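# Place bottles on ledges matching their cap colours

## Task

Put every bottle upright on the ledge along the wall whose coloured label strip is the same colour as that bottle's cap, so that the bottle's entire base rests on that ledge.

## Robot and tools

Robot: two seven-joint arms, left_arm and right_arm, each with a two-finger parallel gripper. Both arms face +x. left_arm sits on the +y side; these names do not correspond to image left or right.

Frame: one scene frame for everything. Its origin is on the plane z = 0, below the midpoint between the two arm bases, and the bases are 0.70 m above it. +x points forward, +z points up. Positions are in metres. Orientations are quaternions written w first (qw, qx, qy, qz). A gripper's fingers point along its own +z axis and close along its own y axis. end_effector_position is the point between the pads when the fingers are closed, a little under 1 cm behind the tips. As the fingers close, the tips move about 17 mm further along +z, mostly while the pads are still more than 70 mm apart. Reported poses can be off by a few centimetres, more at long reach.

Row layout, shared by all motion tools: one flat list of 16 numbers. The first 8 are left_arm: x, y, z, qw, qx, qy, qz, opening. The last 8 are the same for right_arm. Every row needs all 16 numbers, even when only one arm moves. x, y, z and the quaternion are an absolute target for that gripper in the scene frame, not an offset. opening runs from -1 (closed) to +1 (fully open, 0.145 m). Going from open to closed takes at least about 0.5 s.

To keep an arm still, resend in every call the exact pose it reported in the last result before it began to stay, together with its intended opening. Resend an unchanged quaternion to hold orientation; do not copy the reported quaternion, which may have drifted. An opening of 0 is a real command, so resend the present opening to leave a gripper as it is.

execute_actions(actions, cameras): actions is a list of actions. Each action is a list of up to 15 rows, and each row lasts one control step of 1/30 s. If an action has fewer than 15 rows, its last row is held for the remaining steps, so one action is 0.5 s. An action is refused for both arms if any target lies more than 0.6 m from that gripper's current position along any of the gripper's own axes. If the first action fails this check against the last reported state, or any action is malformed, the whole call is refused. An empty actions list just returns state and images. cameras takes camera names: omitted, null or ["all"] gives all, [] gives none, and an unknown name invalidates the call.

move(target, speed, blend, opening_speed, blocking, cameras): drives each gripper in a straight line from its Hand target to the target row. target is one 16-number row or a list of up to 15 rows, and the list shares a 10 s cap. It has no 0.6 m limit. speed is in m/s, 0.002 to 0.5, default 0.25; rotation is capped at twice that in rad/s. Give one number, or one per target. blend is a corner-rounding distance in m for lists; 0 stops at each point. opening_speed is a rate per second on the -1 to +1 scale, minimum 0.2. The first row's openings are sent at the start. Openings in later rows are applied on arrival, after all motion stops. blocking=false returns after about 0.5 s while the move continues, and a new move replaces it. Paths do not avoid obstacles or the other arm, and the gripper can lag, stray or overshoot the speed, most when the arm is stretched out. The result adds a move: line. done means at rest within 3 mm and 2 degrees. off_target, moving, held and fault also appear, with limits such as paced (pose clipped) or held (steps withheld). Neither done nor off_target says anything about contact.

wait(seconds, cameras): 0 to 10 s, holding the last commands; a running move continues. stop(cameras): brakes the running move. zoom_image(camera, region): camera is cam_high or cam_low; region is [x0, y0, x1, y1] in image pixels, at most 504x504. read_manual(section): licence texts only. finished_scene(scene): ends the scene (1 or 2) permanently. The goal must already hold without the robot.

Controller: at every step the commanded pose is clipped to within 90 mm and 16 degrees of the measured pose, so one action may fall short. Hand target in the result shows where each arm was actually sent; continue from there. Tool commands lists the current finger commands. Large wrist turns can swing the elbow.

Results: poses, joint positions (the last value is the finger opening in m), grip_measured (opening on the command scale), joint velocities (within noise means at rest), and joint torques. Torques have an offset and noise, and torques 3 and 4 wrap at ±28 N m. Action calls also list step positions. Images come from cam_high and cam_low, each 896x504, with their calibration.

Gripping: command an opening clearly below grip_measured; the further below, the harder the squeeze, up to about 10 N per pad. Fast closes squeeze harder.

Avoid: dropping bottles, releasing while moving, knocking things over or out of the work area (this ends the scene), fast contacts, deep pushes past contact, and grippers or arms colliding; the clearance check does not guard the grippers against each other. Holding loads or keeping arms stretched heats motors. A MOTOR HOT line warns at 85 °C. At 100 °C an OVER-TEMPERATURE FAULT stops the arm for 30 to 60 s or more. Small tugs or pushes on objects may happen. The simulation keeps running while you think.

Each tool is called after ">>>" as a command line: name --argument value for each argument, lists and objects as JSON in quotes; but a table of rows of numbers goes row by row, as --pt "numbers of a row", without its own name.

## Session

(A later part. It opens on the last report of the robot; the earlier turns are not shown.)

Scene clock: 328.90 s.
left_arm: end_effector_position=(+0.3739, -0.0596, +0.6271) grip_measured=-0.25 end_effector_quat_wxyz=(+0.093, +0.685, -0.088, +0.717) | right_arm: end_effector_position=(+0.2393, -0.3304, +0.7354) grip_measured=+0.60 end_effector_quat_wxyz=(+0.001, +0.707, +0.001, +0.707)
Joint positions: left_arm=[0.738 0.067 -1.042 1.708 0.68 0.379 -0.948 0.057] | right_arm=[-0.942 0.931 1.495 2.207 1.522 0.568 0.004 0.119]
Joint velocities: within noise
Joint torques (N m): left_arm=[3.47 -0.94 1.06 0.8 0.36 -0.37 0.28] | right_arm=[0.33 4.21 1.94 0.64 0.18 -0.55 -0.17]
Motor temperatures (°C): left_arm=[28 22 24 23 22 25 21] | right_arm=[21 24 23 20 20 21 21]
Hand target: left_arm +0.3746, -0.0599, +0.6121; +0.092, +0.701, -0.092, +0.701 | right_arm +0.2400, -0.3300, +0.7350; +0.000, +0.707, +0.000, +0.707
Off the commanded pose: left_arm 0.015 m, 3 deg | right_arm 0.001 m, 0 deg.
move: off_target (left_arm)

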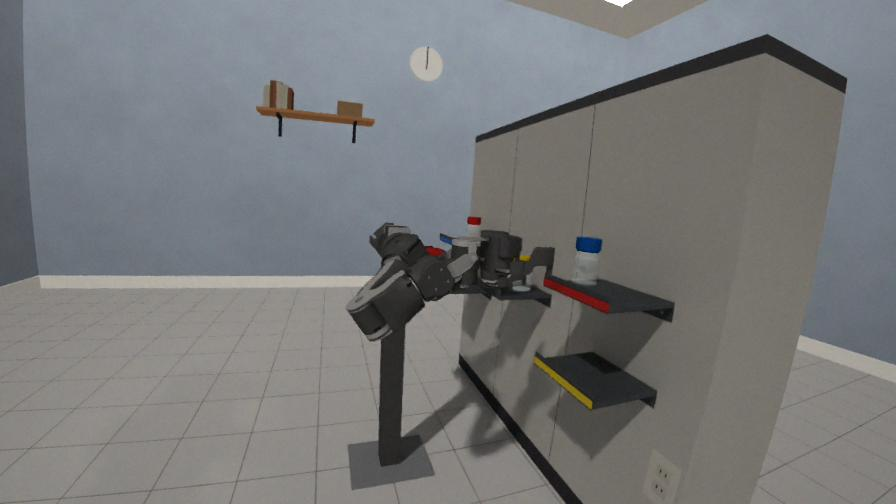

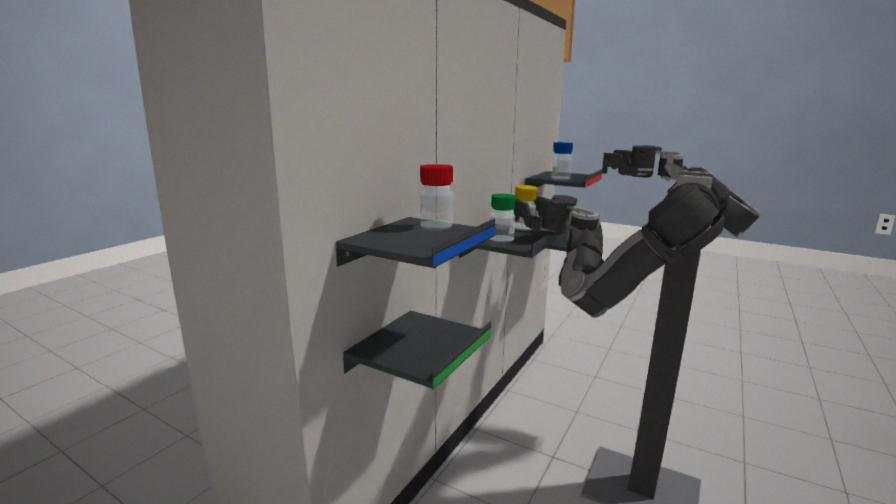

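>>> move --pt "0.375 -0.06 0.6265 0.0923 0.701 -0.0923 0.701 -0.8 0.24 -0.33 0.735 0 0.7071 0 0.7071 0.6" --pt "0.375 -0.06 0.6265 0.0923 0.701 -0.0923 0.701 -0.05 0.24 -0.33 0.735 0 0.7071 0 0.7071 0.6" --pt "0.288 -0.037 0.6265 0.0923 0.701 -0.0923 0.701 -0.05 0.24 -0.33 0.735 0 0.7071 0 0.7071 0.6" --pt "0.288 0.045 0.625 0 0.7071 0 0.7071 0.05 0.24 -0.33 0.735 0 0.7071 0 0.7071 0.6" --speed '[0.05,0.1,0.1,0.15]' --opening_speed 1

>>> zoom_image --camera "cam_low" --region '[475, 150, 595, 270]'

>>> zoom_image --camera "cam_high" --region '[475, 210, 575, 310]'

Scene clock: 350.80 s.
left_arm: end_effector_position=(+0.2884, +0.0439, +0.6250) grip_measured=+0.05 end_effector_quat_wxyz=(+0.002, +0.707, -0.001, +0.707) | right_arm: end_effector_position=(+0.2393, -0.3304, +0.7354) grip_measured=+0.60 end_effector_quat_wxyz=(+0.001, +0.707, +0.001, +0.707)
Joint positions: left_arm=[0.381 0.284 -0.99 2.287 0.587 0.612 -1.3 0.079] | right_arm=[-0.942 0.931 1.495 2.207 1.522 0.568 0.004 0.119]
Joint velocities: within noise
Joint torques (N m): left_arm=[4.15 -0.7 1.09 4.34 -0.33 -0.16 -0.02] | right_arm=[0.38 4.26 2 0.65 0.15 -0.57 -0.14]
Motor temperatures (°C): left_arm=[26 21 24 23 22 25 21] | right_arm=[21 24 23 20 20 21 21]
Hand target: left_arm +0.2880, +0.0450, +0.6250; +0.000, +0.707, +0.000, +0.707 | right_arm +0.2400, -0.3300, +0.7350; +0.000, +0.707, +0.000, +0.707
Off the commanded pose: left_arm 0.001 m, 0 deg | right_arm 0.001 m, 0 deg.
move: done

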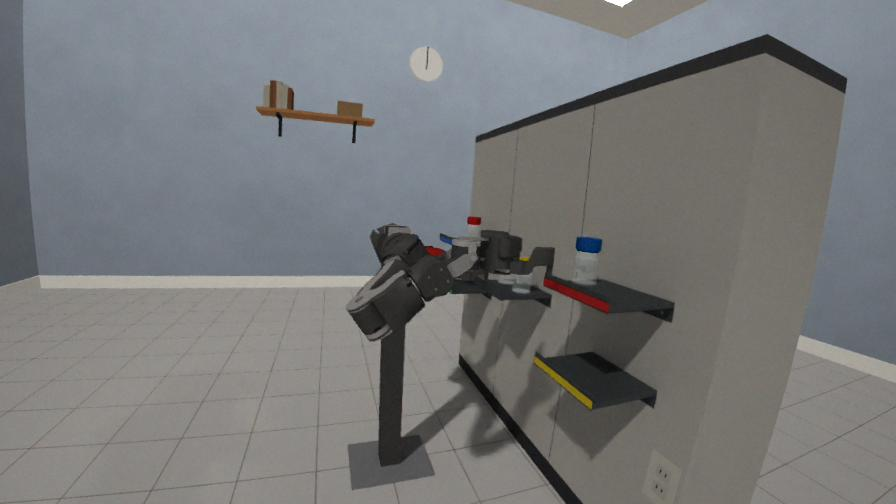

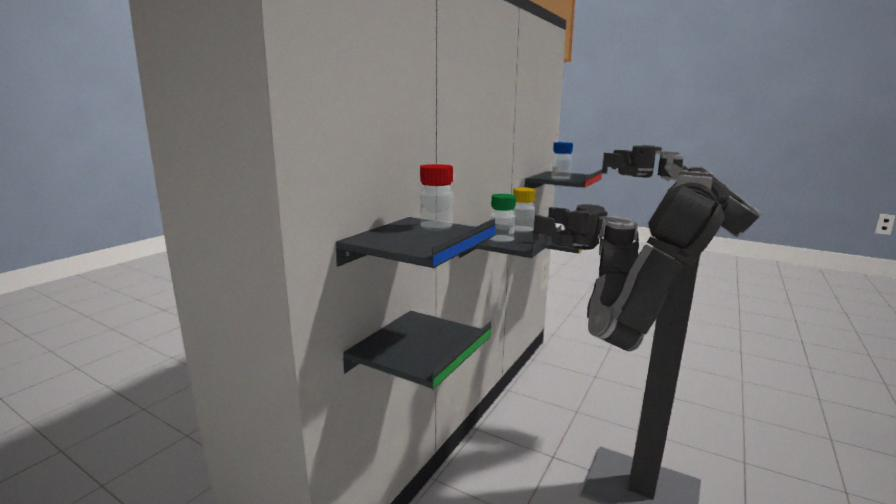

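Scaled by 4.200 from the camera's 896x504 image, which has a finer 1280x720 frame.

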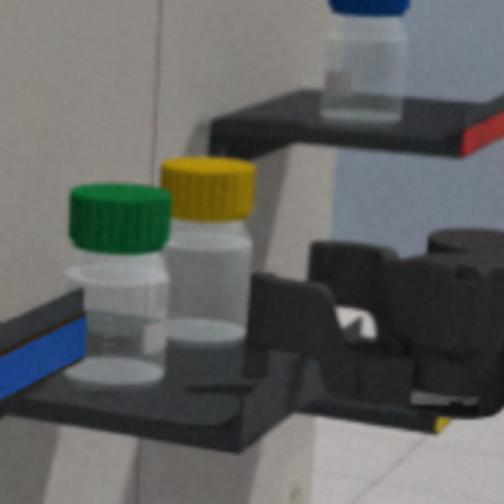

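Scaled by 5.040 from the camera's 896x504 image, which has a finer 1280x720 frame.

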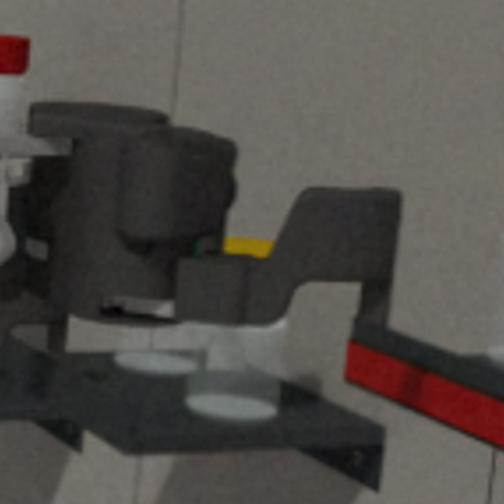

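>>> move --pt "0.384 0.042 0.63 0 0.7071 0 0.7071 0.05 0.24 -0.33 0.735 0 0.7071 0 0.7071 0.6" --pt "0.384 0.042 0.63 0 0.7071 0 0.7071 -0.8 0.24 -0.33 0.735 0 0.7071 0 0.7071 0.6" --pt "0.384 0.042 0.675 0 0.7071 0 0.7071 -0.8 0.26 -0.33 0.735 0 0.7071 0 0.7071 0.6" --speed 0.12 --opening_speed 1.5

>>> zoom_image --camera "cam_low" --region '[475, 150, 595, 270]'

Scene clock: 364.40 s.
left_arm: end_effector_position=(+0.3842, +0.0405, +0.6743) grip_measured=-0.24 end_effector_quat_wxyz=(+0.002, +0.708, -0.003, +0.706) | right_arm: end_effector_position=(+0.2596, -0.3294, +0.7356) grip_measured=+0.60 end_effector_quat_wxyz=(+0.000, +0.707, +0.003, +0.707)
Joint positions: left_arm=[0.759 0.185 -0.769 1.929 0.831 0.679 -1.123 0.058] | right_arm=[-0.93 1.029 1.424 2.164 1.522 0.519 -0.058 0.119]
Joint velocities: within noise
Joint torques (N m): left_arm=[7.71 -0.91 1.83 3.47 -0.38 -0.38 -0.06] | right_arm=[0.73 4.05 2.43 0.5 0.15 -0.54 -0.18]
Motor temperatures (°C): left_arm=[26 21 24 23 22 25 21] | right_arm=[21 24 23 20 20 21 21]
Hand target: left_arm +0.3840, +0.0419, +0.6750; +0.000, +0.707, +0.000, +0.707 | right_arm +0.2600, -0.3300, +0.7351; +0.000, +0.707, +0.000, +0.707
Off the commanded pose: left_arm 0.002 m, 0 deg | right_arm 0.001 m, 0 deg.
move: done

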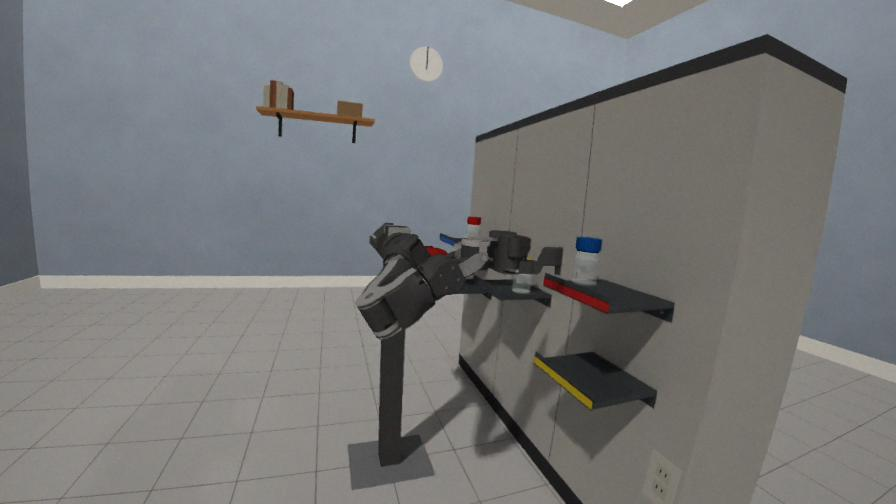

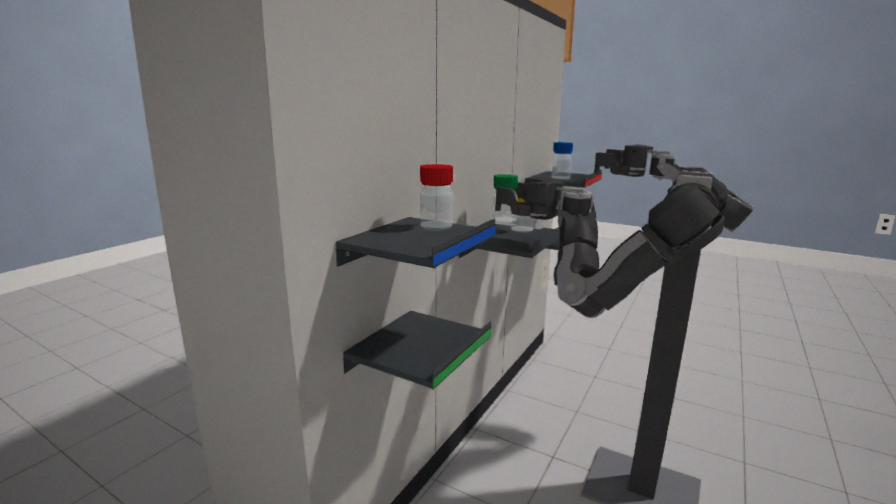

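Scaled by 4.200 from the camera's 896x504 image, which has a finer 1280x720 frame.

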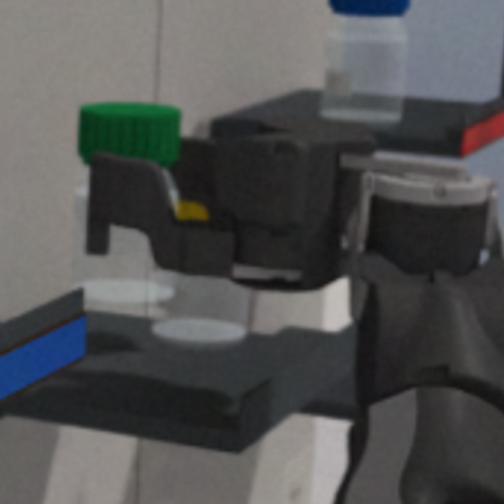

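>>> move --pt "0.27 0.06 0.685 0 0.7071 0 0.7071 -0.8 0.25 -0.30 0.7 0 0.7071 0 0.7071 0.3" --pt "0.225 0.2 0.63 0 0.7071 0 0.7071 -0.8 0.25 -0.2 0.65 0 0.7071 0 0.7071 0.3" --pt "0.225 0.34 0.57 0 0.7071 0 0.7071 -0.8 0.27 -0.09 0.632 -0.0739 0.7032 0.0739 0.7032 0.3" --pt "0.375 0.355 0.568 0 0.7071 0 0.7071 -0.8 0.375 -0.06 0.632 -0.0739 0.7032 0.0739 0.7032 0.3" --speed 0.15 --blend '[0.02,0.03,0.02,0]'

>>> zoom_image --camera "cam_low" --region '[395, 150, 595, 350]'

>>> zoom_image --camera "cam_high" --region '[435, 210, 575, 320]'

Scene clock: 388.20 s.
left_arm: end_effector_position=(+0.3748, +0.3546, +0.5648) grip_measured=-0.24 end_effector_quat_wxyz=(-0.001, +0.711, +0.001, +0.703) | right_arm: end_effector_position=(+0.3757, -0.0621, +0.6322) grip_measured=+0.30 end_effector_quat_wxyz=(-0.070, +0.704, +0.071, +0.703)
Joint positions: left_arm=[0.913 1.42 -1.448 1.499 1.508 -0.522 -0.092 0.058] | right_arm=[0.42 0.256 -0.504 2.017 0.523 0.649 -0.527 0.098]
Joint velocities: within noise
Joint torques (N m): left_arm=[6.24 5.02 3.6 0.58 0.13 -0.84 0.23] | right_arm=[4.58 -0.33 0.75 3.1 -0.12 -0.53 0.15]
Motor temperatures (°C): left_arm=[27 21 24 23 22 25 21] | right_arm=[21 24 23 20 20 21 21]
Hand target: left_arm +0.3750, +0.3550, +0.5680; +0.000, +0.707, +0.000, +0.707 | right_arm +0.3750, -0.0600, +0.6320; -0.074, +0.703, +0.074, +0.703
Off the commanded pose: left_arm 0.003 m, 1 deg | right_arm 0.002 m, 1 deg.
move: done; limits=paced

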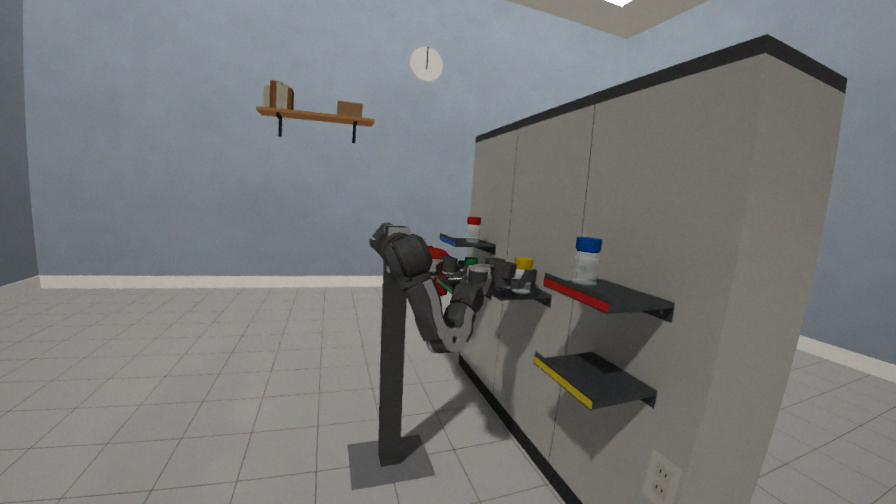

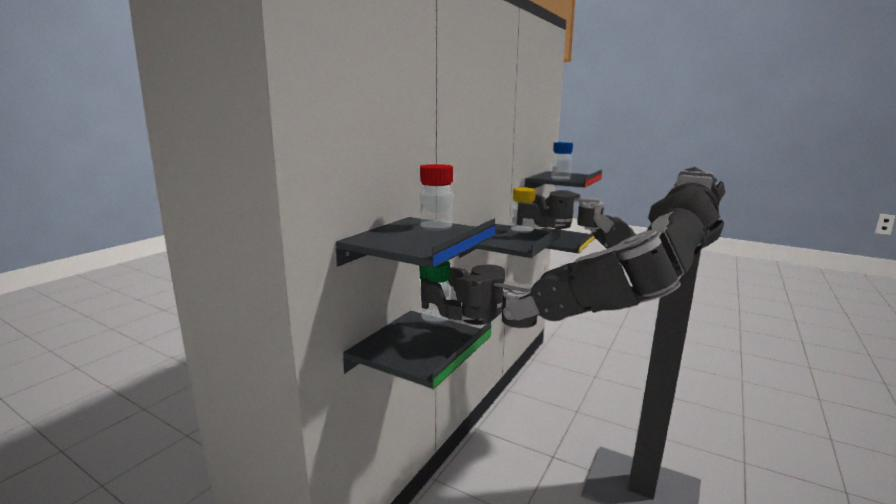

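Scaled by 2.520 from the camera's 896x504 image, which has a finer 1280x720 frame.

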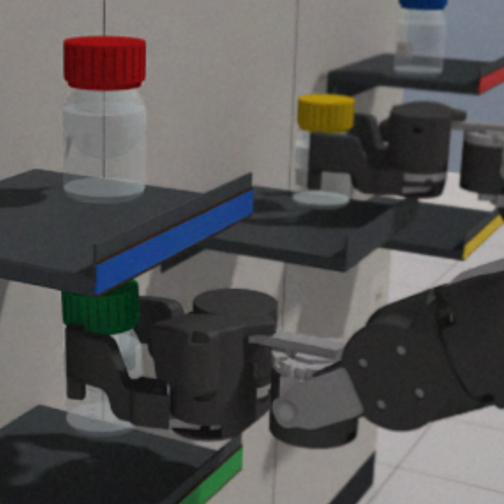

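Scaled by 3.600 from the camera's 896x504 image, which has a finer 1280x720 frame.

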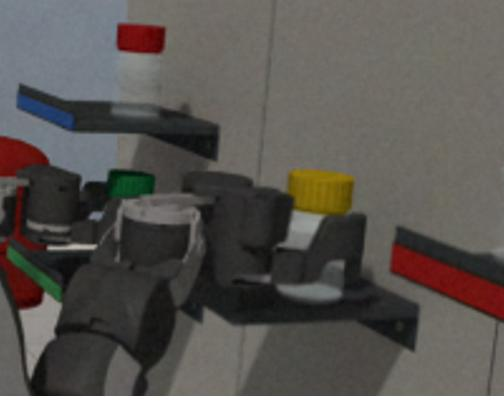

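>>> move --pt "0.375 0.355 0.537 0 0.7071 0 0.7071 -0.8 0.375 -0.06 0.632 -0.0739 0.7032 0.0739 0.7032 -0.8" --pt "0.375 0.355 0.537 0 0.7071 0 0.7071 0.05 0.375 -0.06 0.632 -0.0739 0.7032 0.0739 0.7032 -0.8" --speed 0.03 --opening_speed 1.5

>>> zoom_image --camera "cam_low" --region '[395, 150, 595, 350]'

Scene clock: 411.30 s.
left_arm: end_effector_position=(+0.3754, +0.3572, +0.5406) grip_measured=+0.05 end_effector_quat_wxyz=(-0.003, +0.704, +0.003, +0.711) | right_arm: end_effector_position=(+0.3756, -0.0621, +0.6322) grip_measured=-0.24 end_effector_quat_wxyz=(-0.070, +0.704, +0.071, +0.703)
Joint positions: left_arm=[0.834 1.347 -1.45 1.405 1.503 -0.626 -0.078 0.079] | right_arm=[0.42 0.256 -0.504 2.017 0.523 0.648 -0.527 0.058]
Joint velocities: within noise
Joint torques (N m): left_arm=[5.02 4.02 2.21 0.38 0.06 -0.55 0.22] | right_arm=[4.71 -0.3 0.77 3.22 -0.1 -0.47 0.16]
Motor temperatures (°C): left_arm=[26 22 25 22 22 25 21] | right_arm=[22 23 23 21 20 21 21]
Hand target: left_arm +0.3749, +0.3552, +0.5370; +0.000, +0.707, +0.000, +0.707 | right_arm +0.3750, -0.0600, +0.6319; -0.074, +0.703, +0.074, +0.703
Off the commanded pose: left_arm 0.004 m, 1 deg | right_arm 0.002 m, 1 deg.
move: off_target (left_arm); target 2's new opening was sent with left_arm's hand 0.006 m and 1 deg from that target

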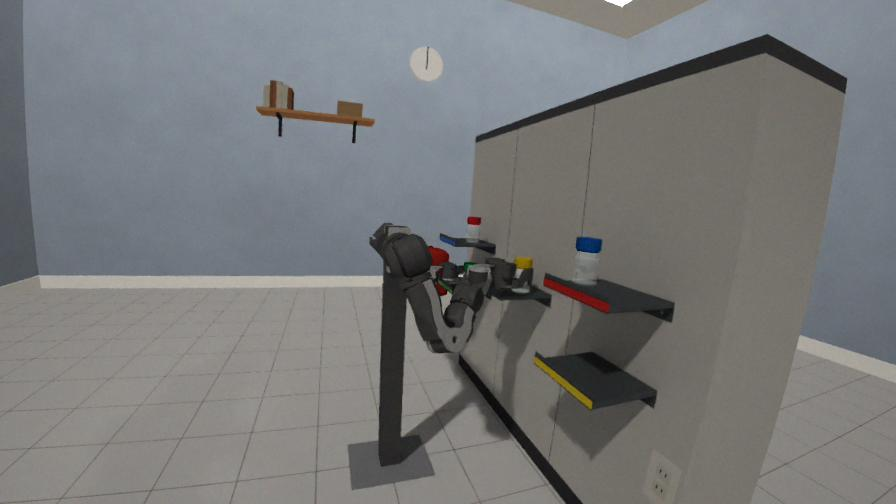

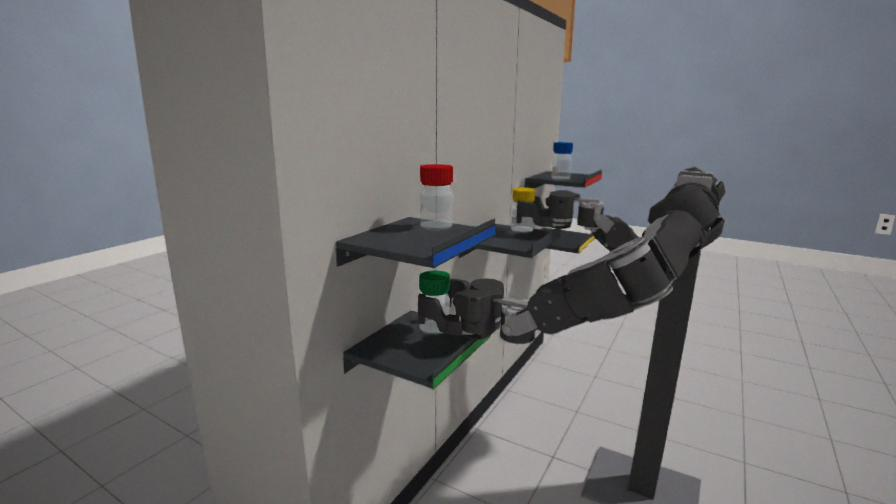

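Scaled by 2.520 from the camera's 896x504 image, which has a finer 1280x720 frame.

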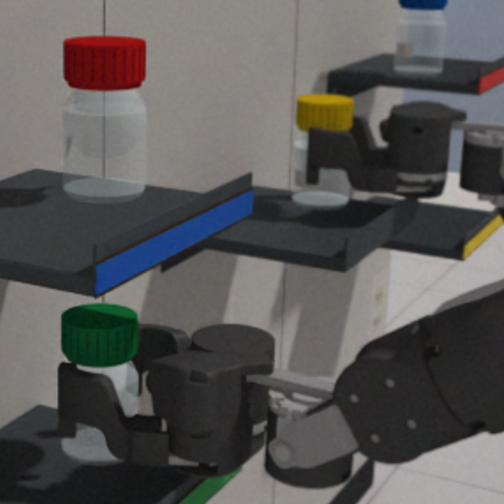

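>>> move --pt "0.33 0.35 0.54 0 0.7071 0 0.7071 0.1 0.375 -0.06 0.67 -0.0739 0.7032 0.0739 0.7032 -0.8" --pt "0.22 0.345 0.545 0 0.7071 0 0.7071 0.3 0.275 -0.09 0.68 -0.0739 0.7032 0.0739 0.7032 -0.8" --pt "0.215 0.345 0.63 0 0.7071 0 0.7071 0.3 0.225 -0.25 0.62 0 0.7071 0 0.7071 -0.8" --pt "0.22 0.345 0.7 0 0.7071 0 0.7071 0.3 0.225 -0.38 0.572 0 0.7071 0 0.7071 -0.8" --pt "0.23 0.345 0.735 0 0.7071 0 0.7071 0.3 0.372 -0.39 0.572 0 0.7071 0 0.7071 -0.8" --speed 0.17 --blend '[0.005,0.02,0.03,0.02,0]'

>>> zoom_image --camera "cam_high" --region '[520, 230, 680, 410]'

>>> zoom_image --camera "cam_low" --region '[400, 130, 600, 350]'

Scene clock: 430.43 s.
left_arm: end_effector_position=(+0.2311, +0.3441, +0.7358) grip_measured=+0.30 end_effector_quat_wxyz=(-0.180, +0.531, +0.183, +0.808) | right_arm: end_effector_position=(+0.3714, -0.3912, +0.5695) grip_measured=-0.24 end_effector_quat_wxyz=(+0.002, +0.711, -0.002, +0.704)
Joint positions: left_arm=[1.351 2.011 -1.562 2.431 1.209 -0.489 -1.054 0.098] | right_arm=[-0.024 1.119 -0.024 1.358 1.136 -0.127 0.177 0.058]
Joint velocities: within noise
Joint torques (N m): left_arm=[1.57 1.28 1.57 0.76 -0.28 -0.25 -0.02] | right_arm=[4.18 7.79 4.21 2.25 0.21 -0.59 0.16]
Motor temperatures (°C): left_arm=[25 22 25 22 22 25 21] | right_arm=[22 23 23 21 20 21 21]
Hand target: left_arm +0.2308, +0.3448, +0.7348; -0.182, +0.532, +0.185, +0.806 | right_arm +0.3720, -0.3900, +0.5720; +0.000, +0.707, +0.000, +0.707
Off the commanded pose: left_arm 0.002 m, 38 deg; orientation clipped | right_arm 0.003 m, 1 deg.
joint read past its limit (left arm) — joint 2 (shoulder roll), upper limit.
joint sent to its limit (left arm) — joint 2 (shoulder roll), upper limit; joint 4 (elbow), upper limit, where the elbow is as bent as it goes. The joint targets are off in orientation, not in position.
move: off_target (left_arm); blend cut to 0 m at target 2; target 2's new opening was sent with left_arm's hand 0.002 m and 15 deg from that target; limits=paced

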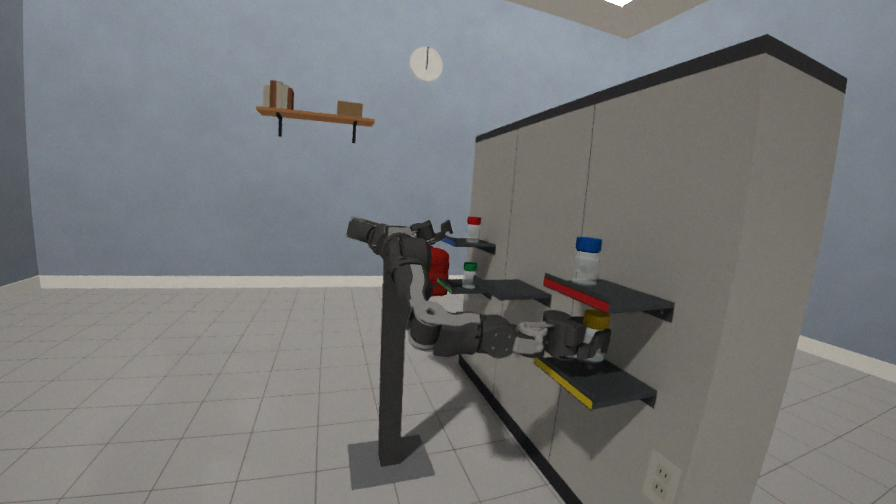

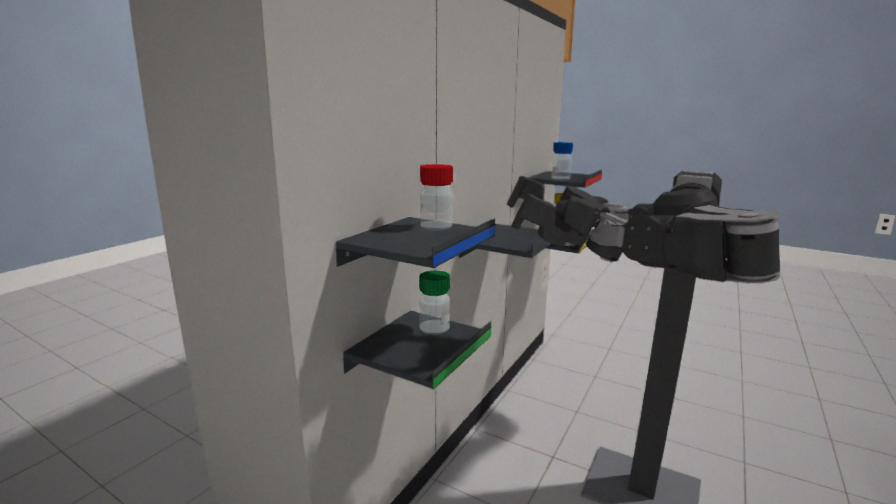

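Scaled by 2.800 from the camera's 896x504 image, which has a finer 1280x720 frame.

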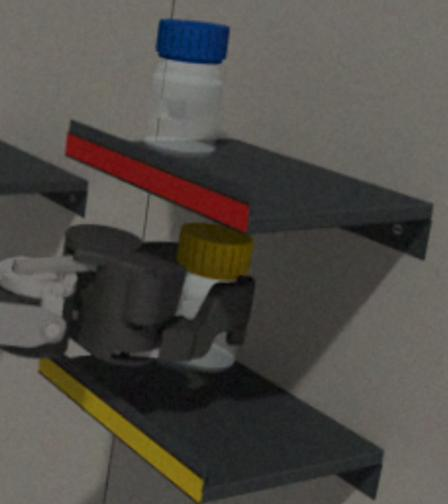

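Scaled by 2.291 from the camera's 896x504 image, which has a finer 1280x720 frame.

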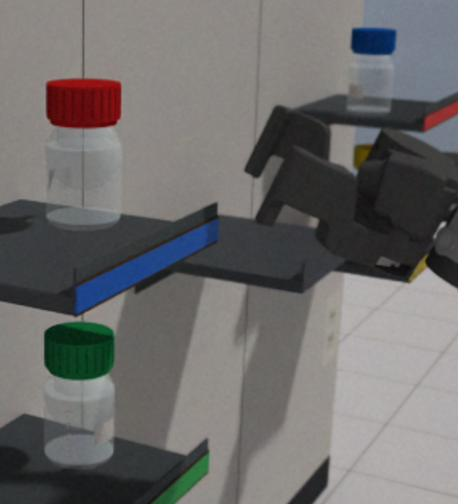

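>>> move --pt "0.22 0.25 0.6 0 0.7071 0 0.7071 0.3 0.372 -0.39 0.54 0 0.7071 0 0.7071 -0.8" --pt "0.25 0.18 0.42 0 0.7071 0 0.7071 0.3 0.372 -0.39 0.537 0 0.7071 0 0.7071 -0.8" --pt "0.355 0.1334 0.3763 -0.040 -0.585 0.680 -0.440 0.3 0.372 -0.39 0.537 0 0.7071 0 0.7071 0.1" --speed '[0.12,0.2,0.25]' --opening_speed 1.5

>>> zoom_image --camera "cam_high" --region '[520, 230, 680, 410]'

Scene clock: 453.80 s.
left_arm: end_effector_position=(+0.3567, +0.1334, +0.3782) grip_measured=+0.30 end_effector_quat_wxyz=(-0.038, -0.586, +0.677, -0.443) | right_arm: end_effector_position=(+0.3719, -0.3906, +0.5367) grip_measured=+0.10 end_effector_quat_wxyz=(+0.001, +0.708, -0.001, +0.706)
Joint positions: left_arm=[0.899 0.801 -1.563 1.15 0.268 -0.306 0.279 0.098] | right_arm=[0.021 0.983 -0.024 1.253 1.005 -0.17 0.25 0.083]
Joint velocities: within noise
Joint torques (N m): left_arm=[8.14 2.15 1.84 1.11 0.25 -0.43 0] | right_arm=[3.84 7.42 3.54 2.19 0.27 -0.54 0.16]
Motor temperatures (°C): left_arm=[25 22 25 22 22 25 21] | right_arm=[22 25 24 20 20 21 21]
Hand target: left_arm +0.3550, +0.1334, +0.3764; -0.040, -0.585, +0.680, -0.440 | right_arm +0.3720, -0.3900, +0.5371; +0.000, +0.707, +0.000, +0.707
Off the commanded pose: left_arm 0.003 m, 1 deg | right_arm 0.001 m, 0 deg.
move: done

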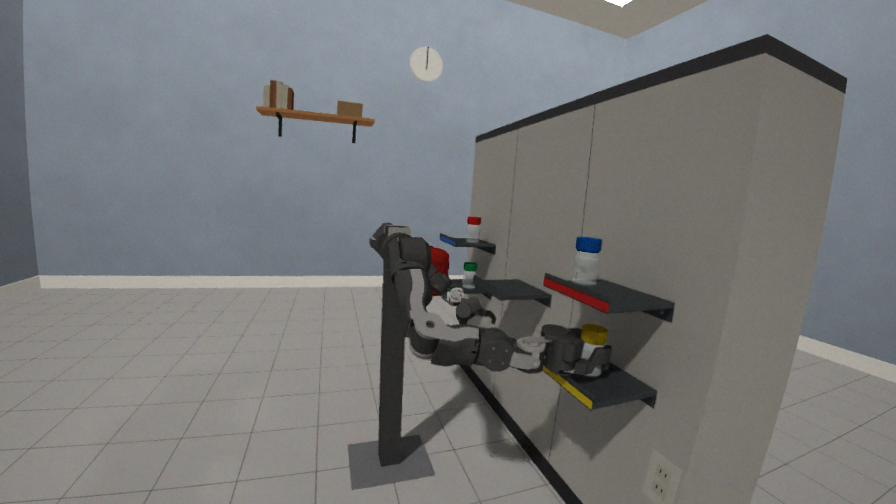

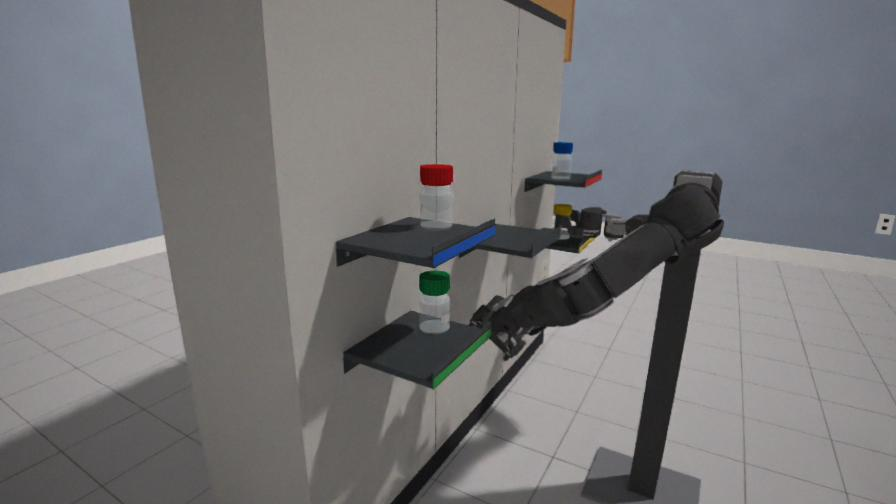

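Scaled by 2.800 from the camera's 896x504 image, which has a finer 1280x720 frame.

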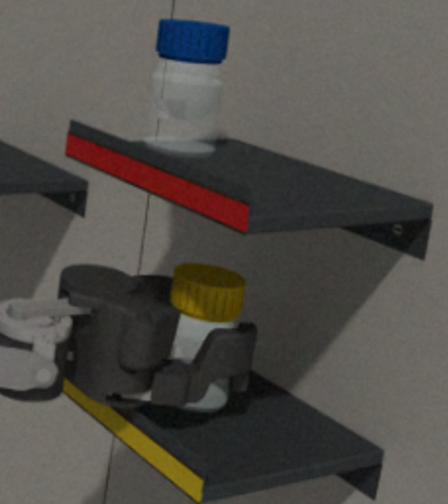

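>>> move --pt "0.275 0.165 0.30 0 0.877 0 0.48 0.3 0.33 -0.39 0.537 0 0.7071 0 0.7071 0.1" --pt "0.275 0.165 0.28 0.339 0.62 0.62 0.339 0.3 0.23 -0.385 0.54 0 0.7071 0 0.7071 0.3" --pt "0.275 0.18 0.30 0 0.877 0 0.48 0.3 0.23 -0.37 0.54 0 0.7071 0 0.7071 0.3" --pt "0.25 0.30 0.52 0 0.7071 0 0.7071 0.3 0.23 -0.36 0.54 0 0.7071 0 0.7071 0.3" --speed '[0.3,0.4,0.4,0.3]'

>>> zoom_image --camera "cam_high" --region '[520, 230, 680, 410]'

Scene clock: 515.63 s.
left_arm: end_effector_position=(+0.2500, +0.3016, +0.5197) grip_measured=+0.30 end_effector_quat_wxyz=(-0.003, +0.707, +0.002, +0.707) | right_arm: end_effector_position=(+0.2303, -0.3608, +0.5422) grip_measured=+0.30 end_effector_quat_wxyz=(+0.001, +0.705, +0.002, +0.710)
Joint positions: left_arm=[-0.965 1.03 0.253 1.945 0.916 -0.545 -0.237 0.098] | right_arm=[-0.951 0.745 0.659 1.818 1.005 -0.297 0.288 0.098]
Joint velocities: within noise
Joint torques (N m): left_arm=[0.57 3.76 2.04 3.54 0.09 -0.7 0.23] | right_arm=[-0.46 3.52 2.35 2.73 0.24 -0.33 -0.15]
Motor temperatures (°C): left_arm=[27 22 24 22 21 25 21] | right_arm=[22 25 24 20 20 21 21]
Hand target: left_arm +0.2500, +0.3000, +0.5200; +0.000, +0.707, +0.000, +0.707 | right_arm +0.2300, -0.3600, +0.5400; +0.000, +0.707, +0.000, +0.707
Off the commanded pose: left_arm 0.002 m, 0 deg | right_arm 0.002 m, 0 deg.
move: done

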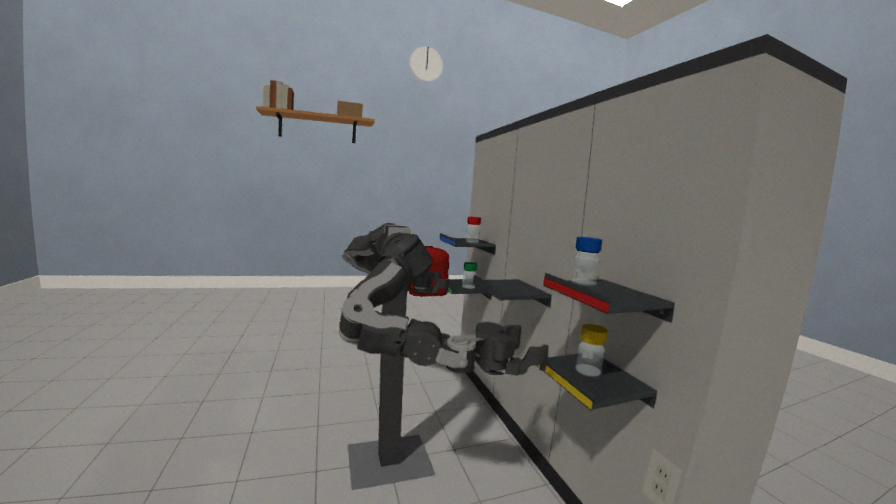

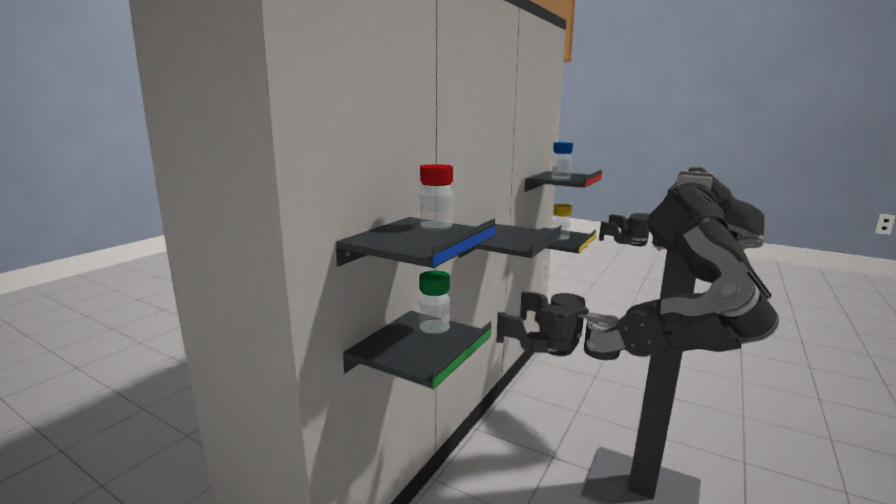

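Scaled by 2.800 from the camera's 896x504 image, which has a finer 1280x720 frame.

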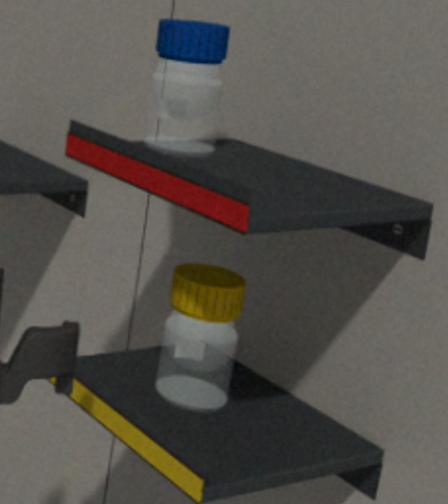

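>>> move --pt "0.225 0.33 0.65 0 0.7071 0 0.7071 0.3 0.225 -0.34 0.65 0 0.7071 0 0.7071 0.3" --pt "0.235 0.345 0.735 0 0.7071 0 0.7071 0.3 0.235 -0.34 0.735 0 0.7071 0 0.7071 0.3" --pt "0.373 0.345 0.735 0 0.7071 0 0.7071 0.3 0.375 -0.34 0.735 0 0.7071 0 0.7071 0.3" --speed 0.15 --blend '[0.03,0.01,0]'

>>> zoom_image --camera "cam_high" --region '[440, 200, 640, 320]'

>>> zoom_image --camera "cam_low" --region '[400, 130, 620, 300]'

Scene clock: 530.73 s.
left_arm: end_effector_position=(+0.3731, +0.3437, +0.7364) grip_measured=+0.30 end_effector_quat_wxyz=(-0.001, +0.706, -0.006, +0.709) | right_arm: end_effector_position=(+0.3753, -0.3401, +0.7327) grip_measured=+0.30 end_effector_quat_wxyz=(+0.012, +0.706, +0.016, +0.708)
Joint positions: left_arm=[-1.166 1.568 1.351 1.708 1.584 0.18 -0.127 0.098] | right_arm=[-0.938 1.578 1.101 1.716 1.559 0.164 -0.142 0.098]
Joint velocities: within noise
Joint torques (N m): left_arm=[4.87 2.6 2.84 0.06 0.13 -0.71 -0.02] | right_arm=[3.18 4.05 5.75 0.31 0.07 -0.57 0.07]
Motor temperatures (°C): left_arm=[25 22 25 22 21 25 21] | right_arm=[21 25 24 20 20 21 21]
Hand target: left_arm +0.3729, +0.3451, +0.7350; -0.002, +0.706, -0.003, +0.708 | right_arm +0.3749, -0.3401, +0.7349; +0.011, +0.703, +0.015, +0.711
Off the commanded pose: left_arm 0.002 m, 1 deg | right_arm 0.002 m, 2 deg.
joint sent to its limit (left arm) — joint 5 (forearm roll), upper limit. The joint targets still meet the commanded pose.
joint sent to its limit (right arm) — joint 5 (forearm roll), upper limit. The joint targets still meet the commanded pose.
move: done

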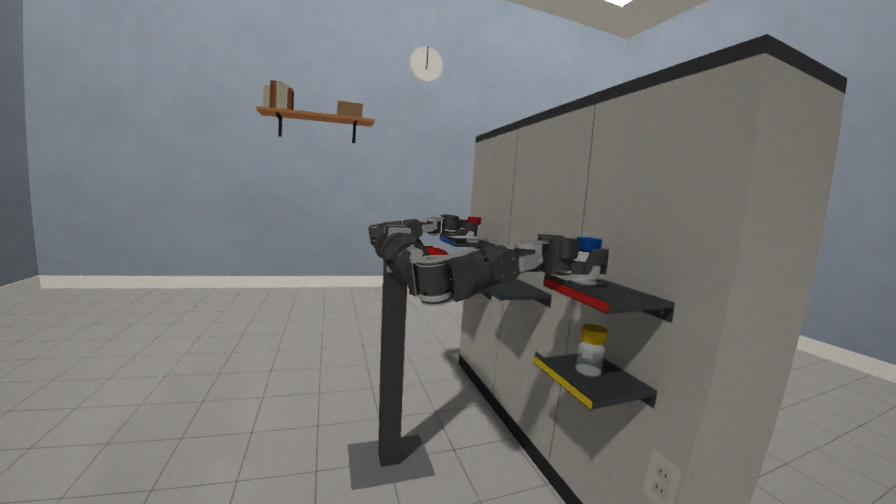

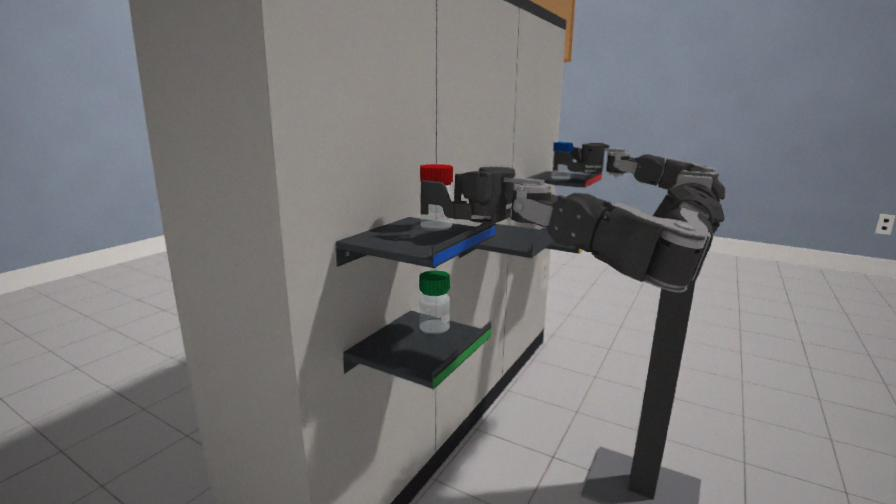

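Scaled by 2.520 from the camera's 896x504 image, which has a finer 1280x720 frame.

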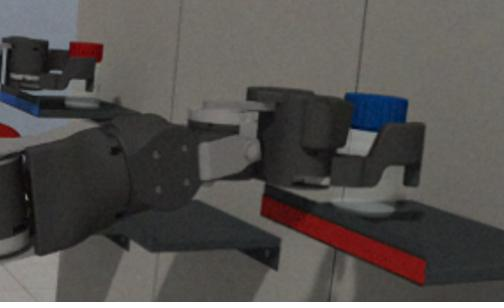

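Scaled by 2.291 from the camera's 896x504 image, which has a finer 1280x720 frame.

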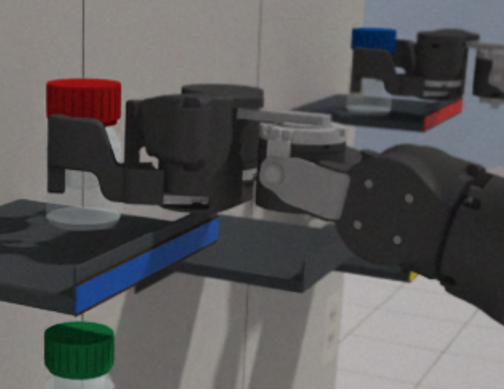

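>>> move --pt "0.373 0.345 0.735 0 0.7071 0 0.7071 -0.8 0.375 -0.34 0.735 0 0.7071 0 0.7071 -0.8" --pt "0.373 0.345 0.78 0 0.7071 0 0.7071 -0.8 0.375 -0.34 0.78 0 0.7071 0 0.7071 -0.8" --pt "0.26 0.345 0.78 0 0.7071 0 0.7071 -0.8 0.26 -0.27 0.76 0 0.7071 0 0.7071 -0.8" --pt "0.25 0.345 0.78 0 0.7071 0 0.7071 -0.8 0.27 -0.08 0.72 -0.153 0.69 0.153 0.69 -0.8" --pt "0.25 0.345 0.78 0 0.7071 0 0.7071 -0.8 0.30 0.02 0.69 -0.153 0.69 0.153 0.69 -0.8" --pt "0.25 0.345 0.78 0 0.7071 0 0.7071 -0.8 0.378 0.045 0.67 -0.0923 0.701 0.0923 0.701 -0.8" --speed 0.15 --blend '[0,0.01,0.03,0.03,0.02,0]'

>>> zoom_image --camera "cam_low" --region '[400, 130, 620, 300]'

Scene clock: 550.10 s.
left_arm: end_effector_position=(+0.2512, +0.3453, +0.7793) grip_measured=-0.27 end_effector_quat_wxyz=(-0.001, +0.708, +0.000, +0.707) | right_arm: end_effector_position=(+0.3791, +0.0436, +0.6665) grip_measured=-0.25 end_effector_quat_wxyz=(-0.089, +0.707, +0.091, +0.696)
Joint positions: left_arm=[-0.76 1.124 1.537 2.05 1.585 0.781 -0.045 0.055] | right_arm=[0.907 0.115 -0.996 1.795 0.952 0.527 -1.059 0.057]
Joint velocities: within noise
Joint torques (N m): left_arm=[1.28 4.31 3.18 0.47 0.14 -0.59 0.23] | right_arm=[6.95 -1.73 2.15 3.12 -0.67 -0.46 0.16]
Motor temperatures (°C): left_arm=[25 22 25 22 21 25 21] | right_arm=[22 24 25 20 20 21 21]
Hand target: left_arm +0.2500, +0.3451, +0.7800; +0.000, +0.707, -0.001, +0.708 | right_arm +0.3780, +0.0450, +0.6701; -0.092, +0.701, +0.092, +0.701
Off the commanded pose: left_arm 0.001 m, 0 deg | right_arm 0.004 m, 1 deg.
joint sent to its limit (left arm) — joint 5 (forearm roll), upper limit; joint 6 (wrist pitch), upper limit. The joint targets still meet the commanded pose.
move: off_target (right_arm)

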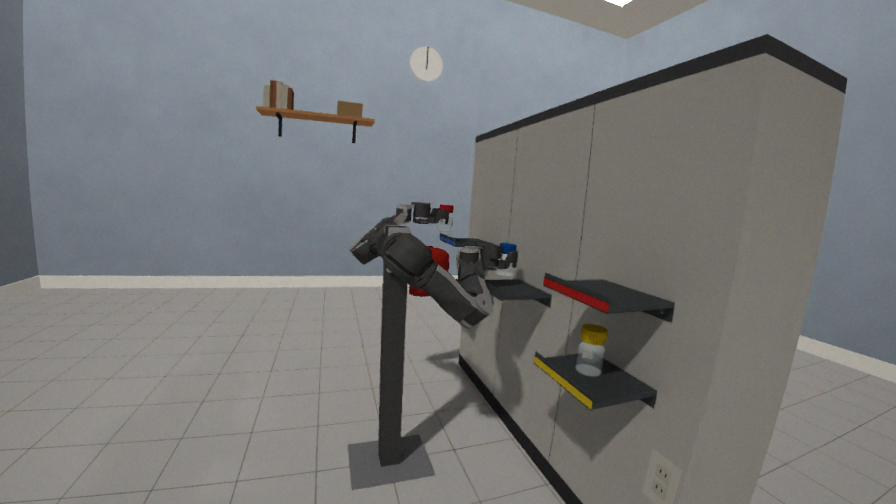

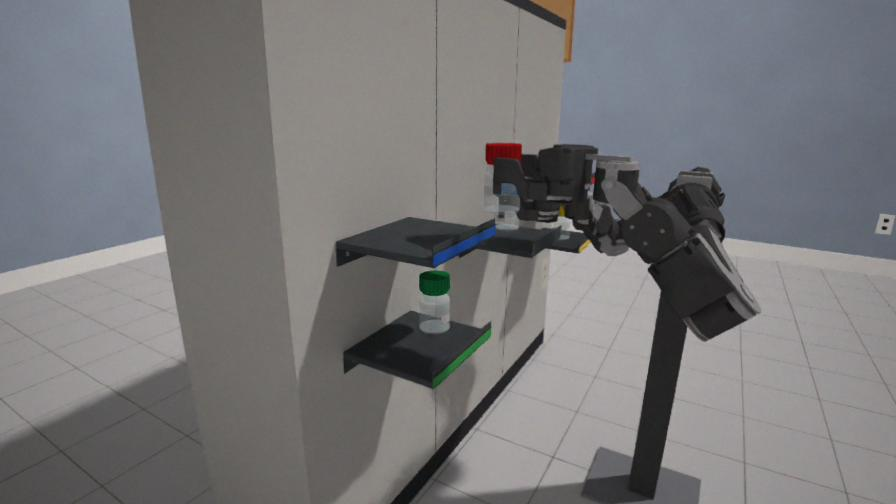

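Scaled by 2.291 from the camera's 896x504 image, which has a finer 1280x720 frame.

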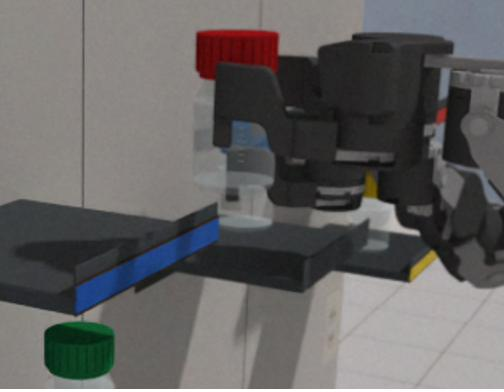

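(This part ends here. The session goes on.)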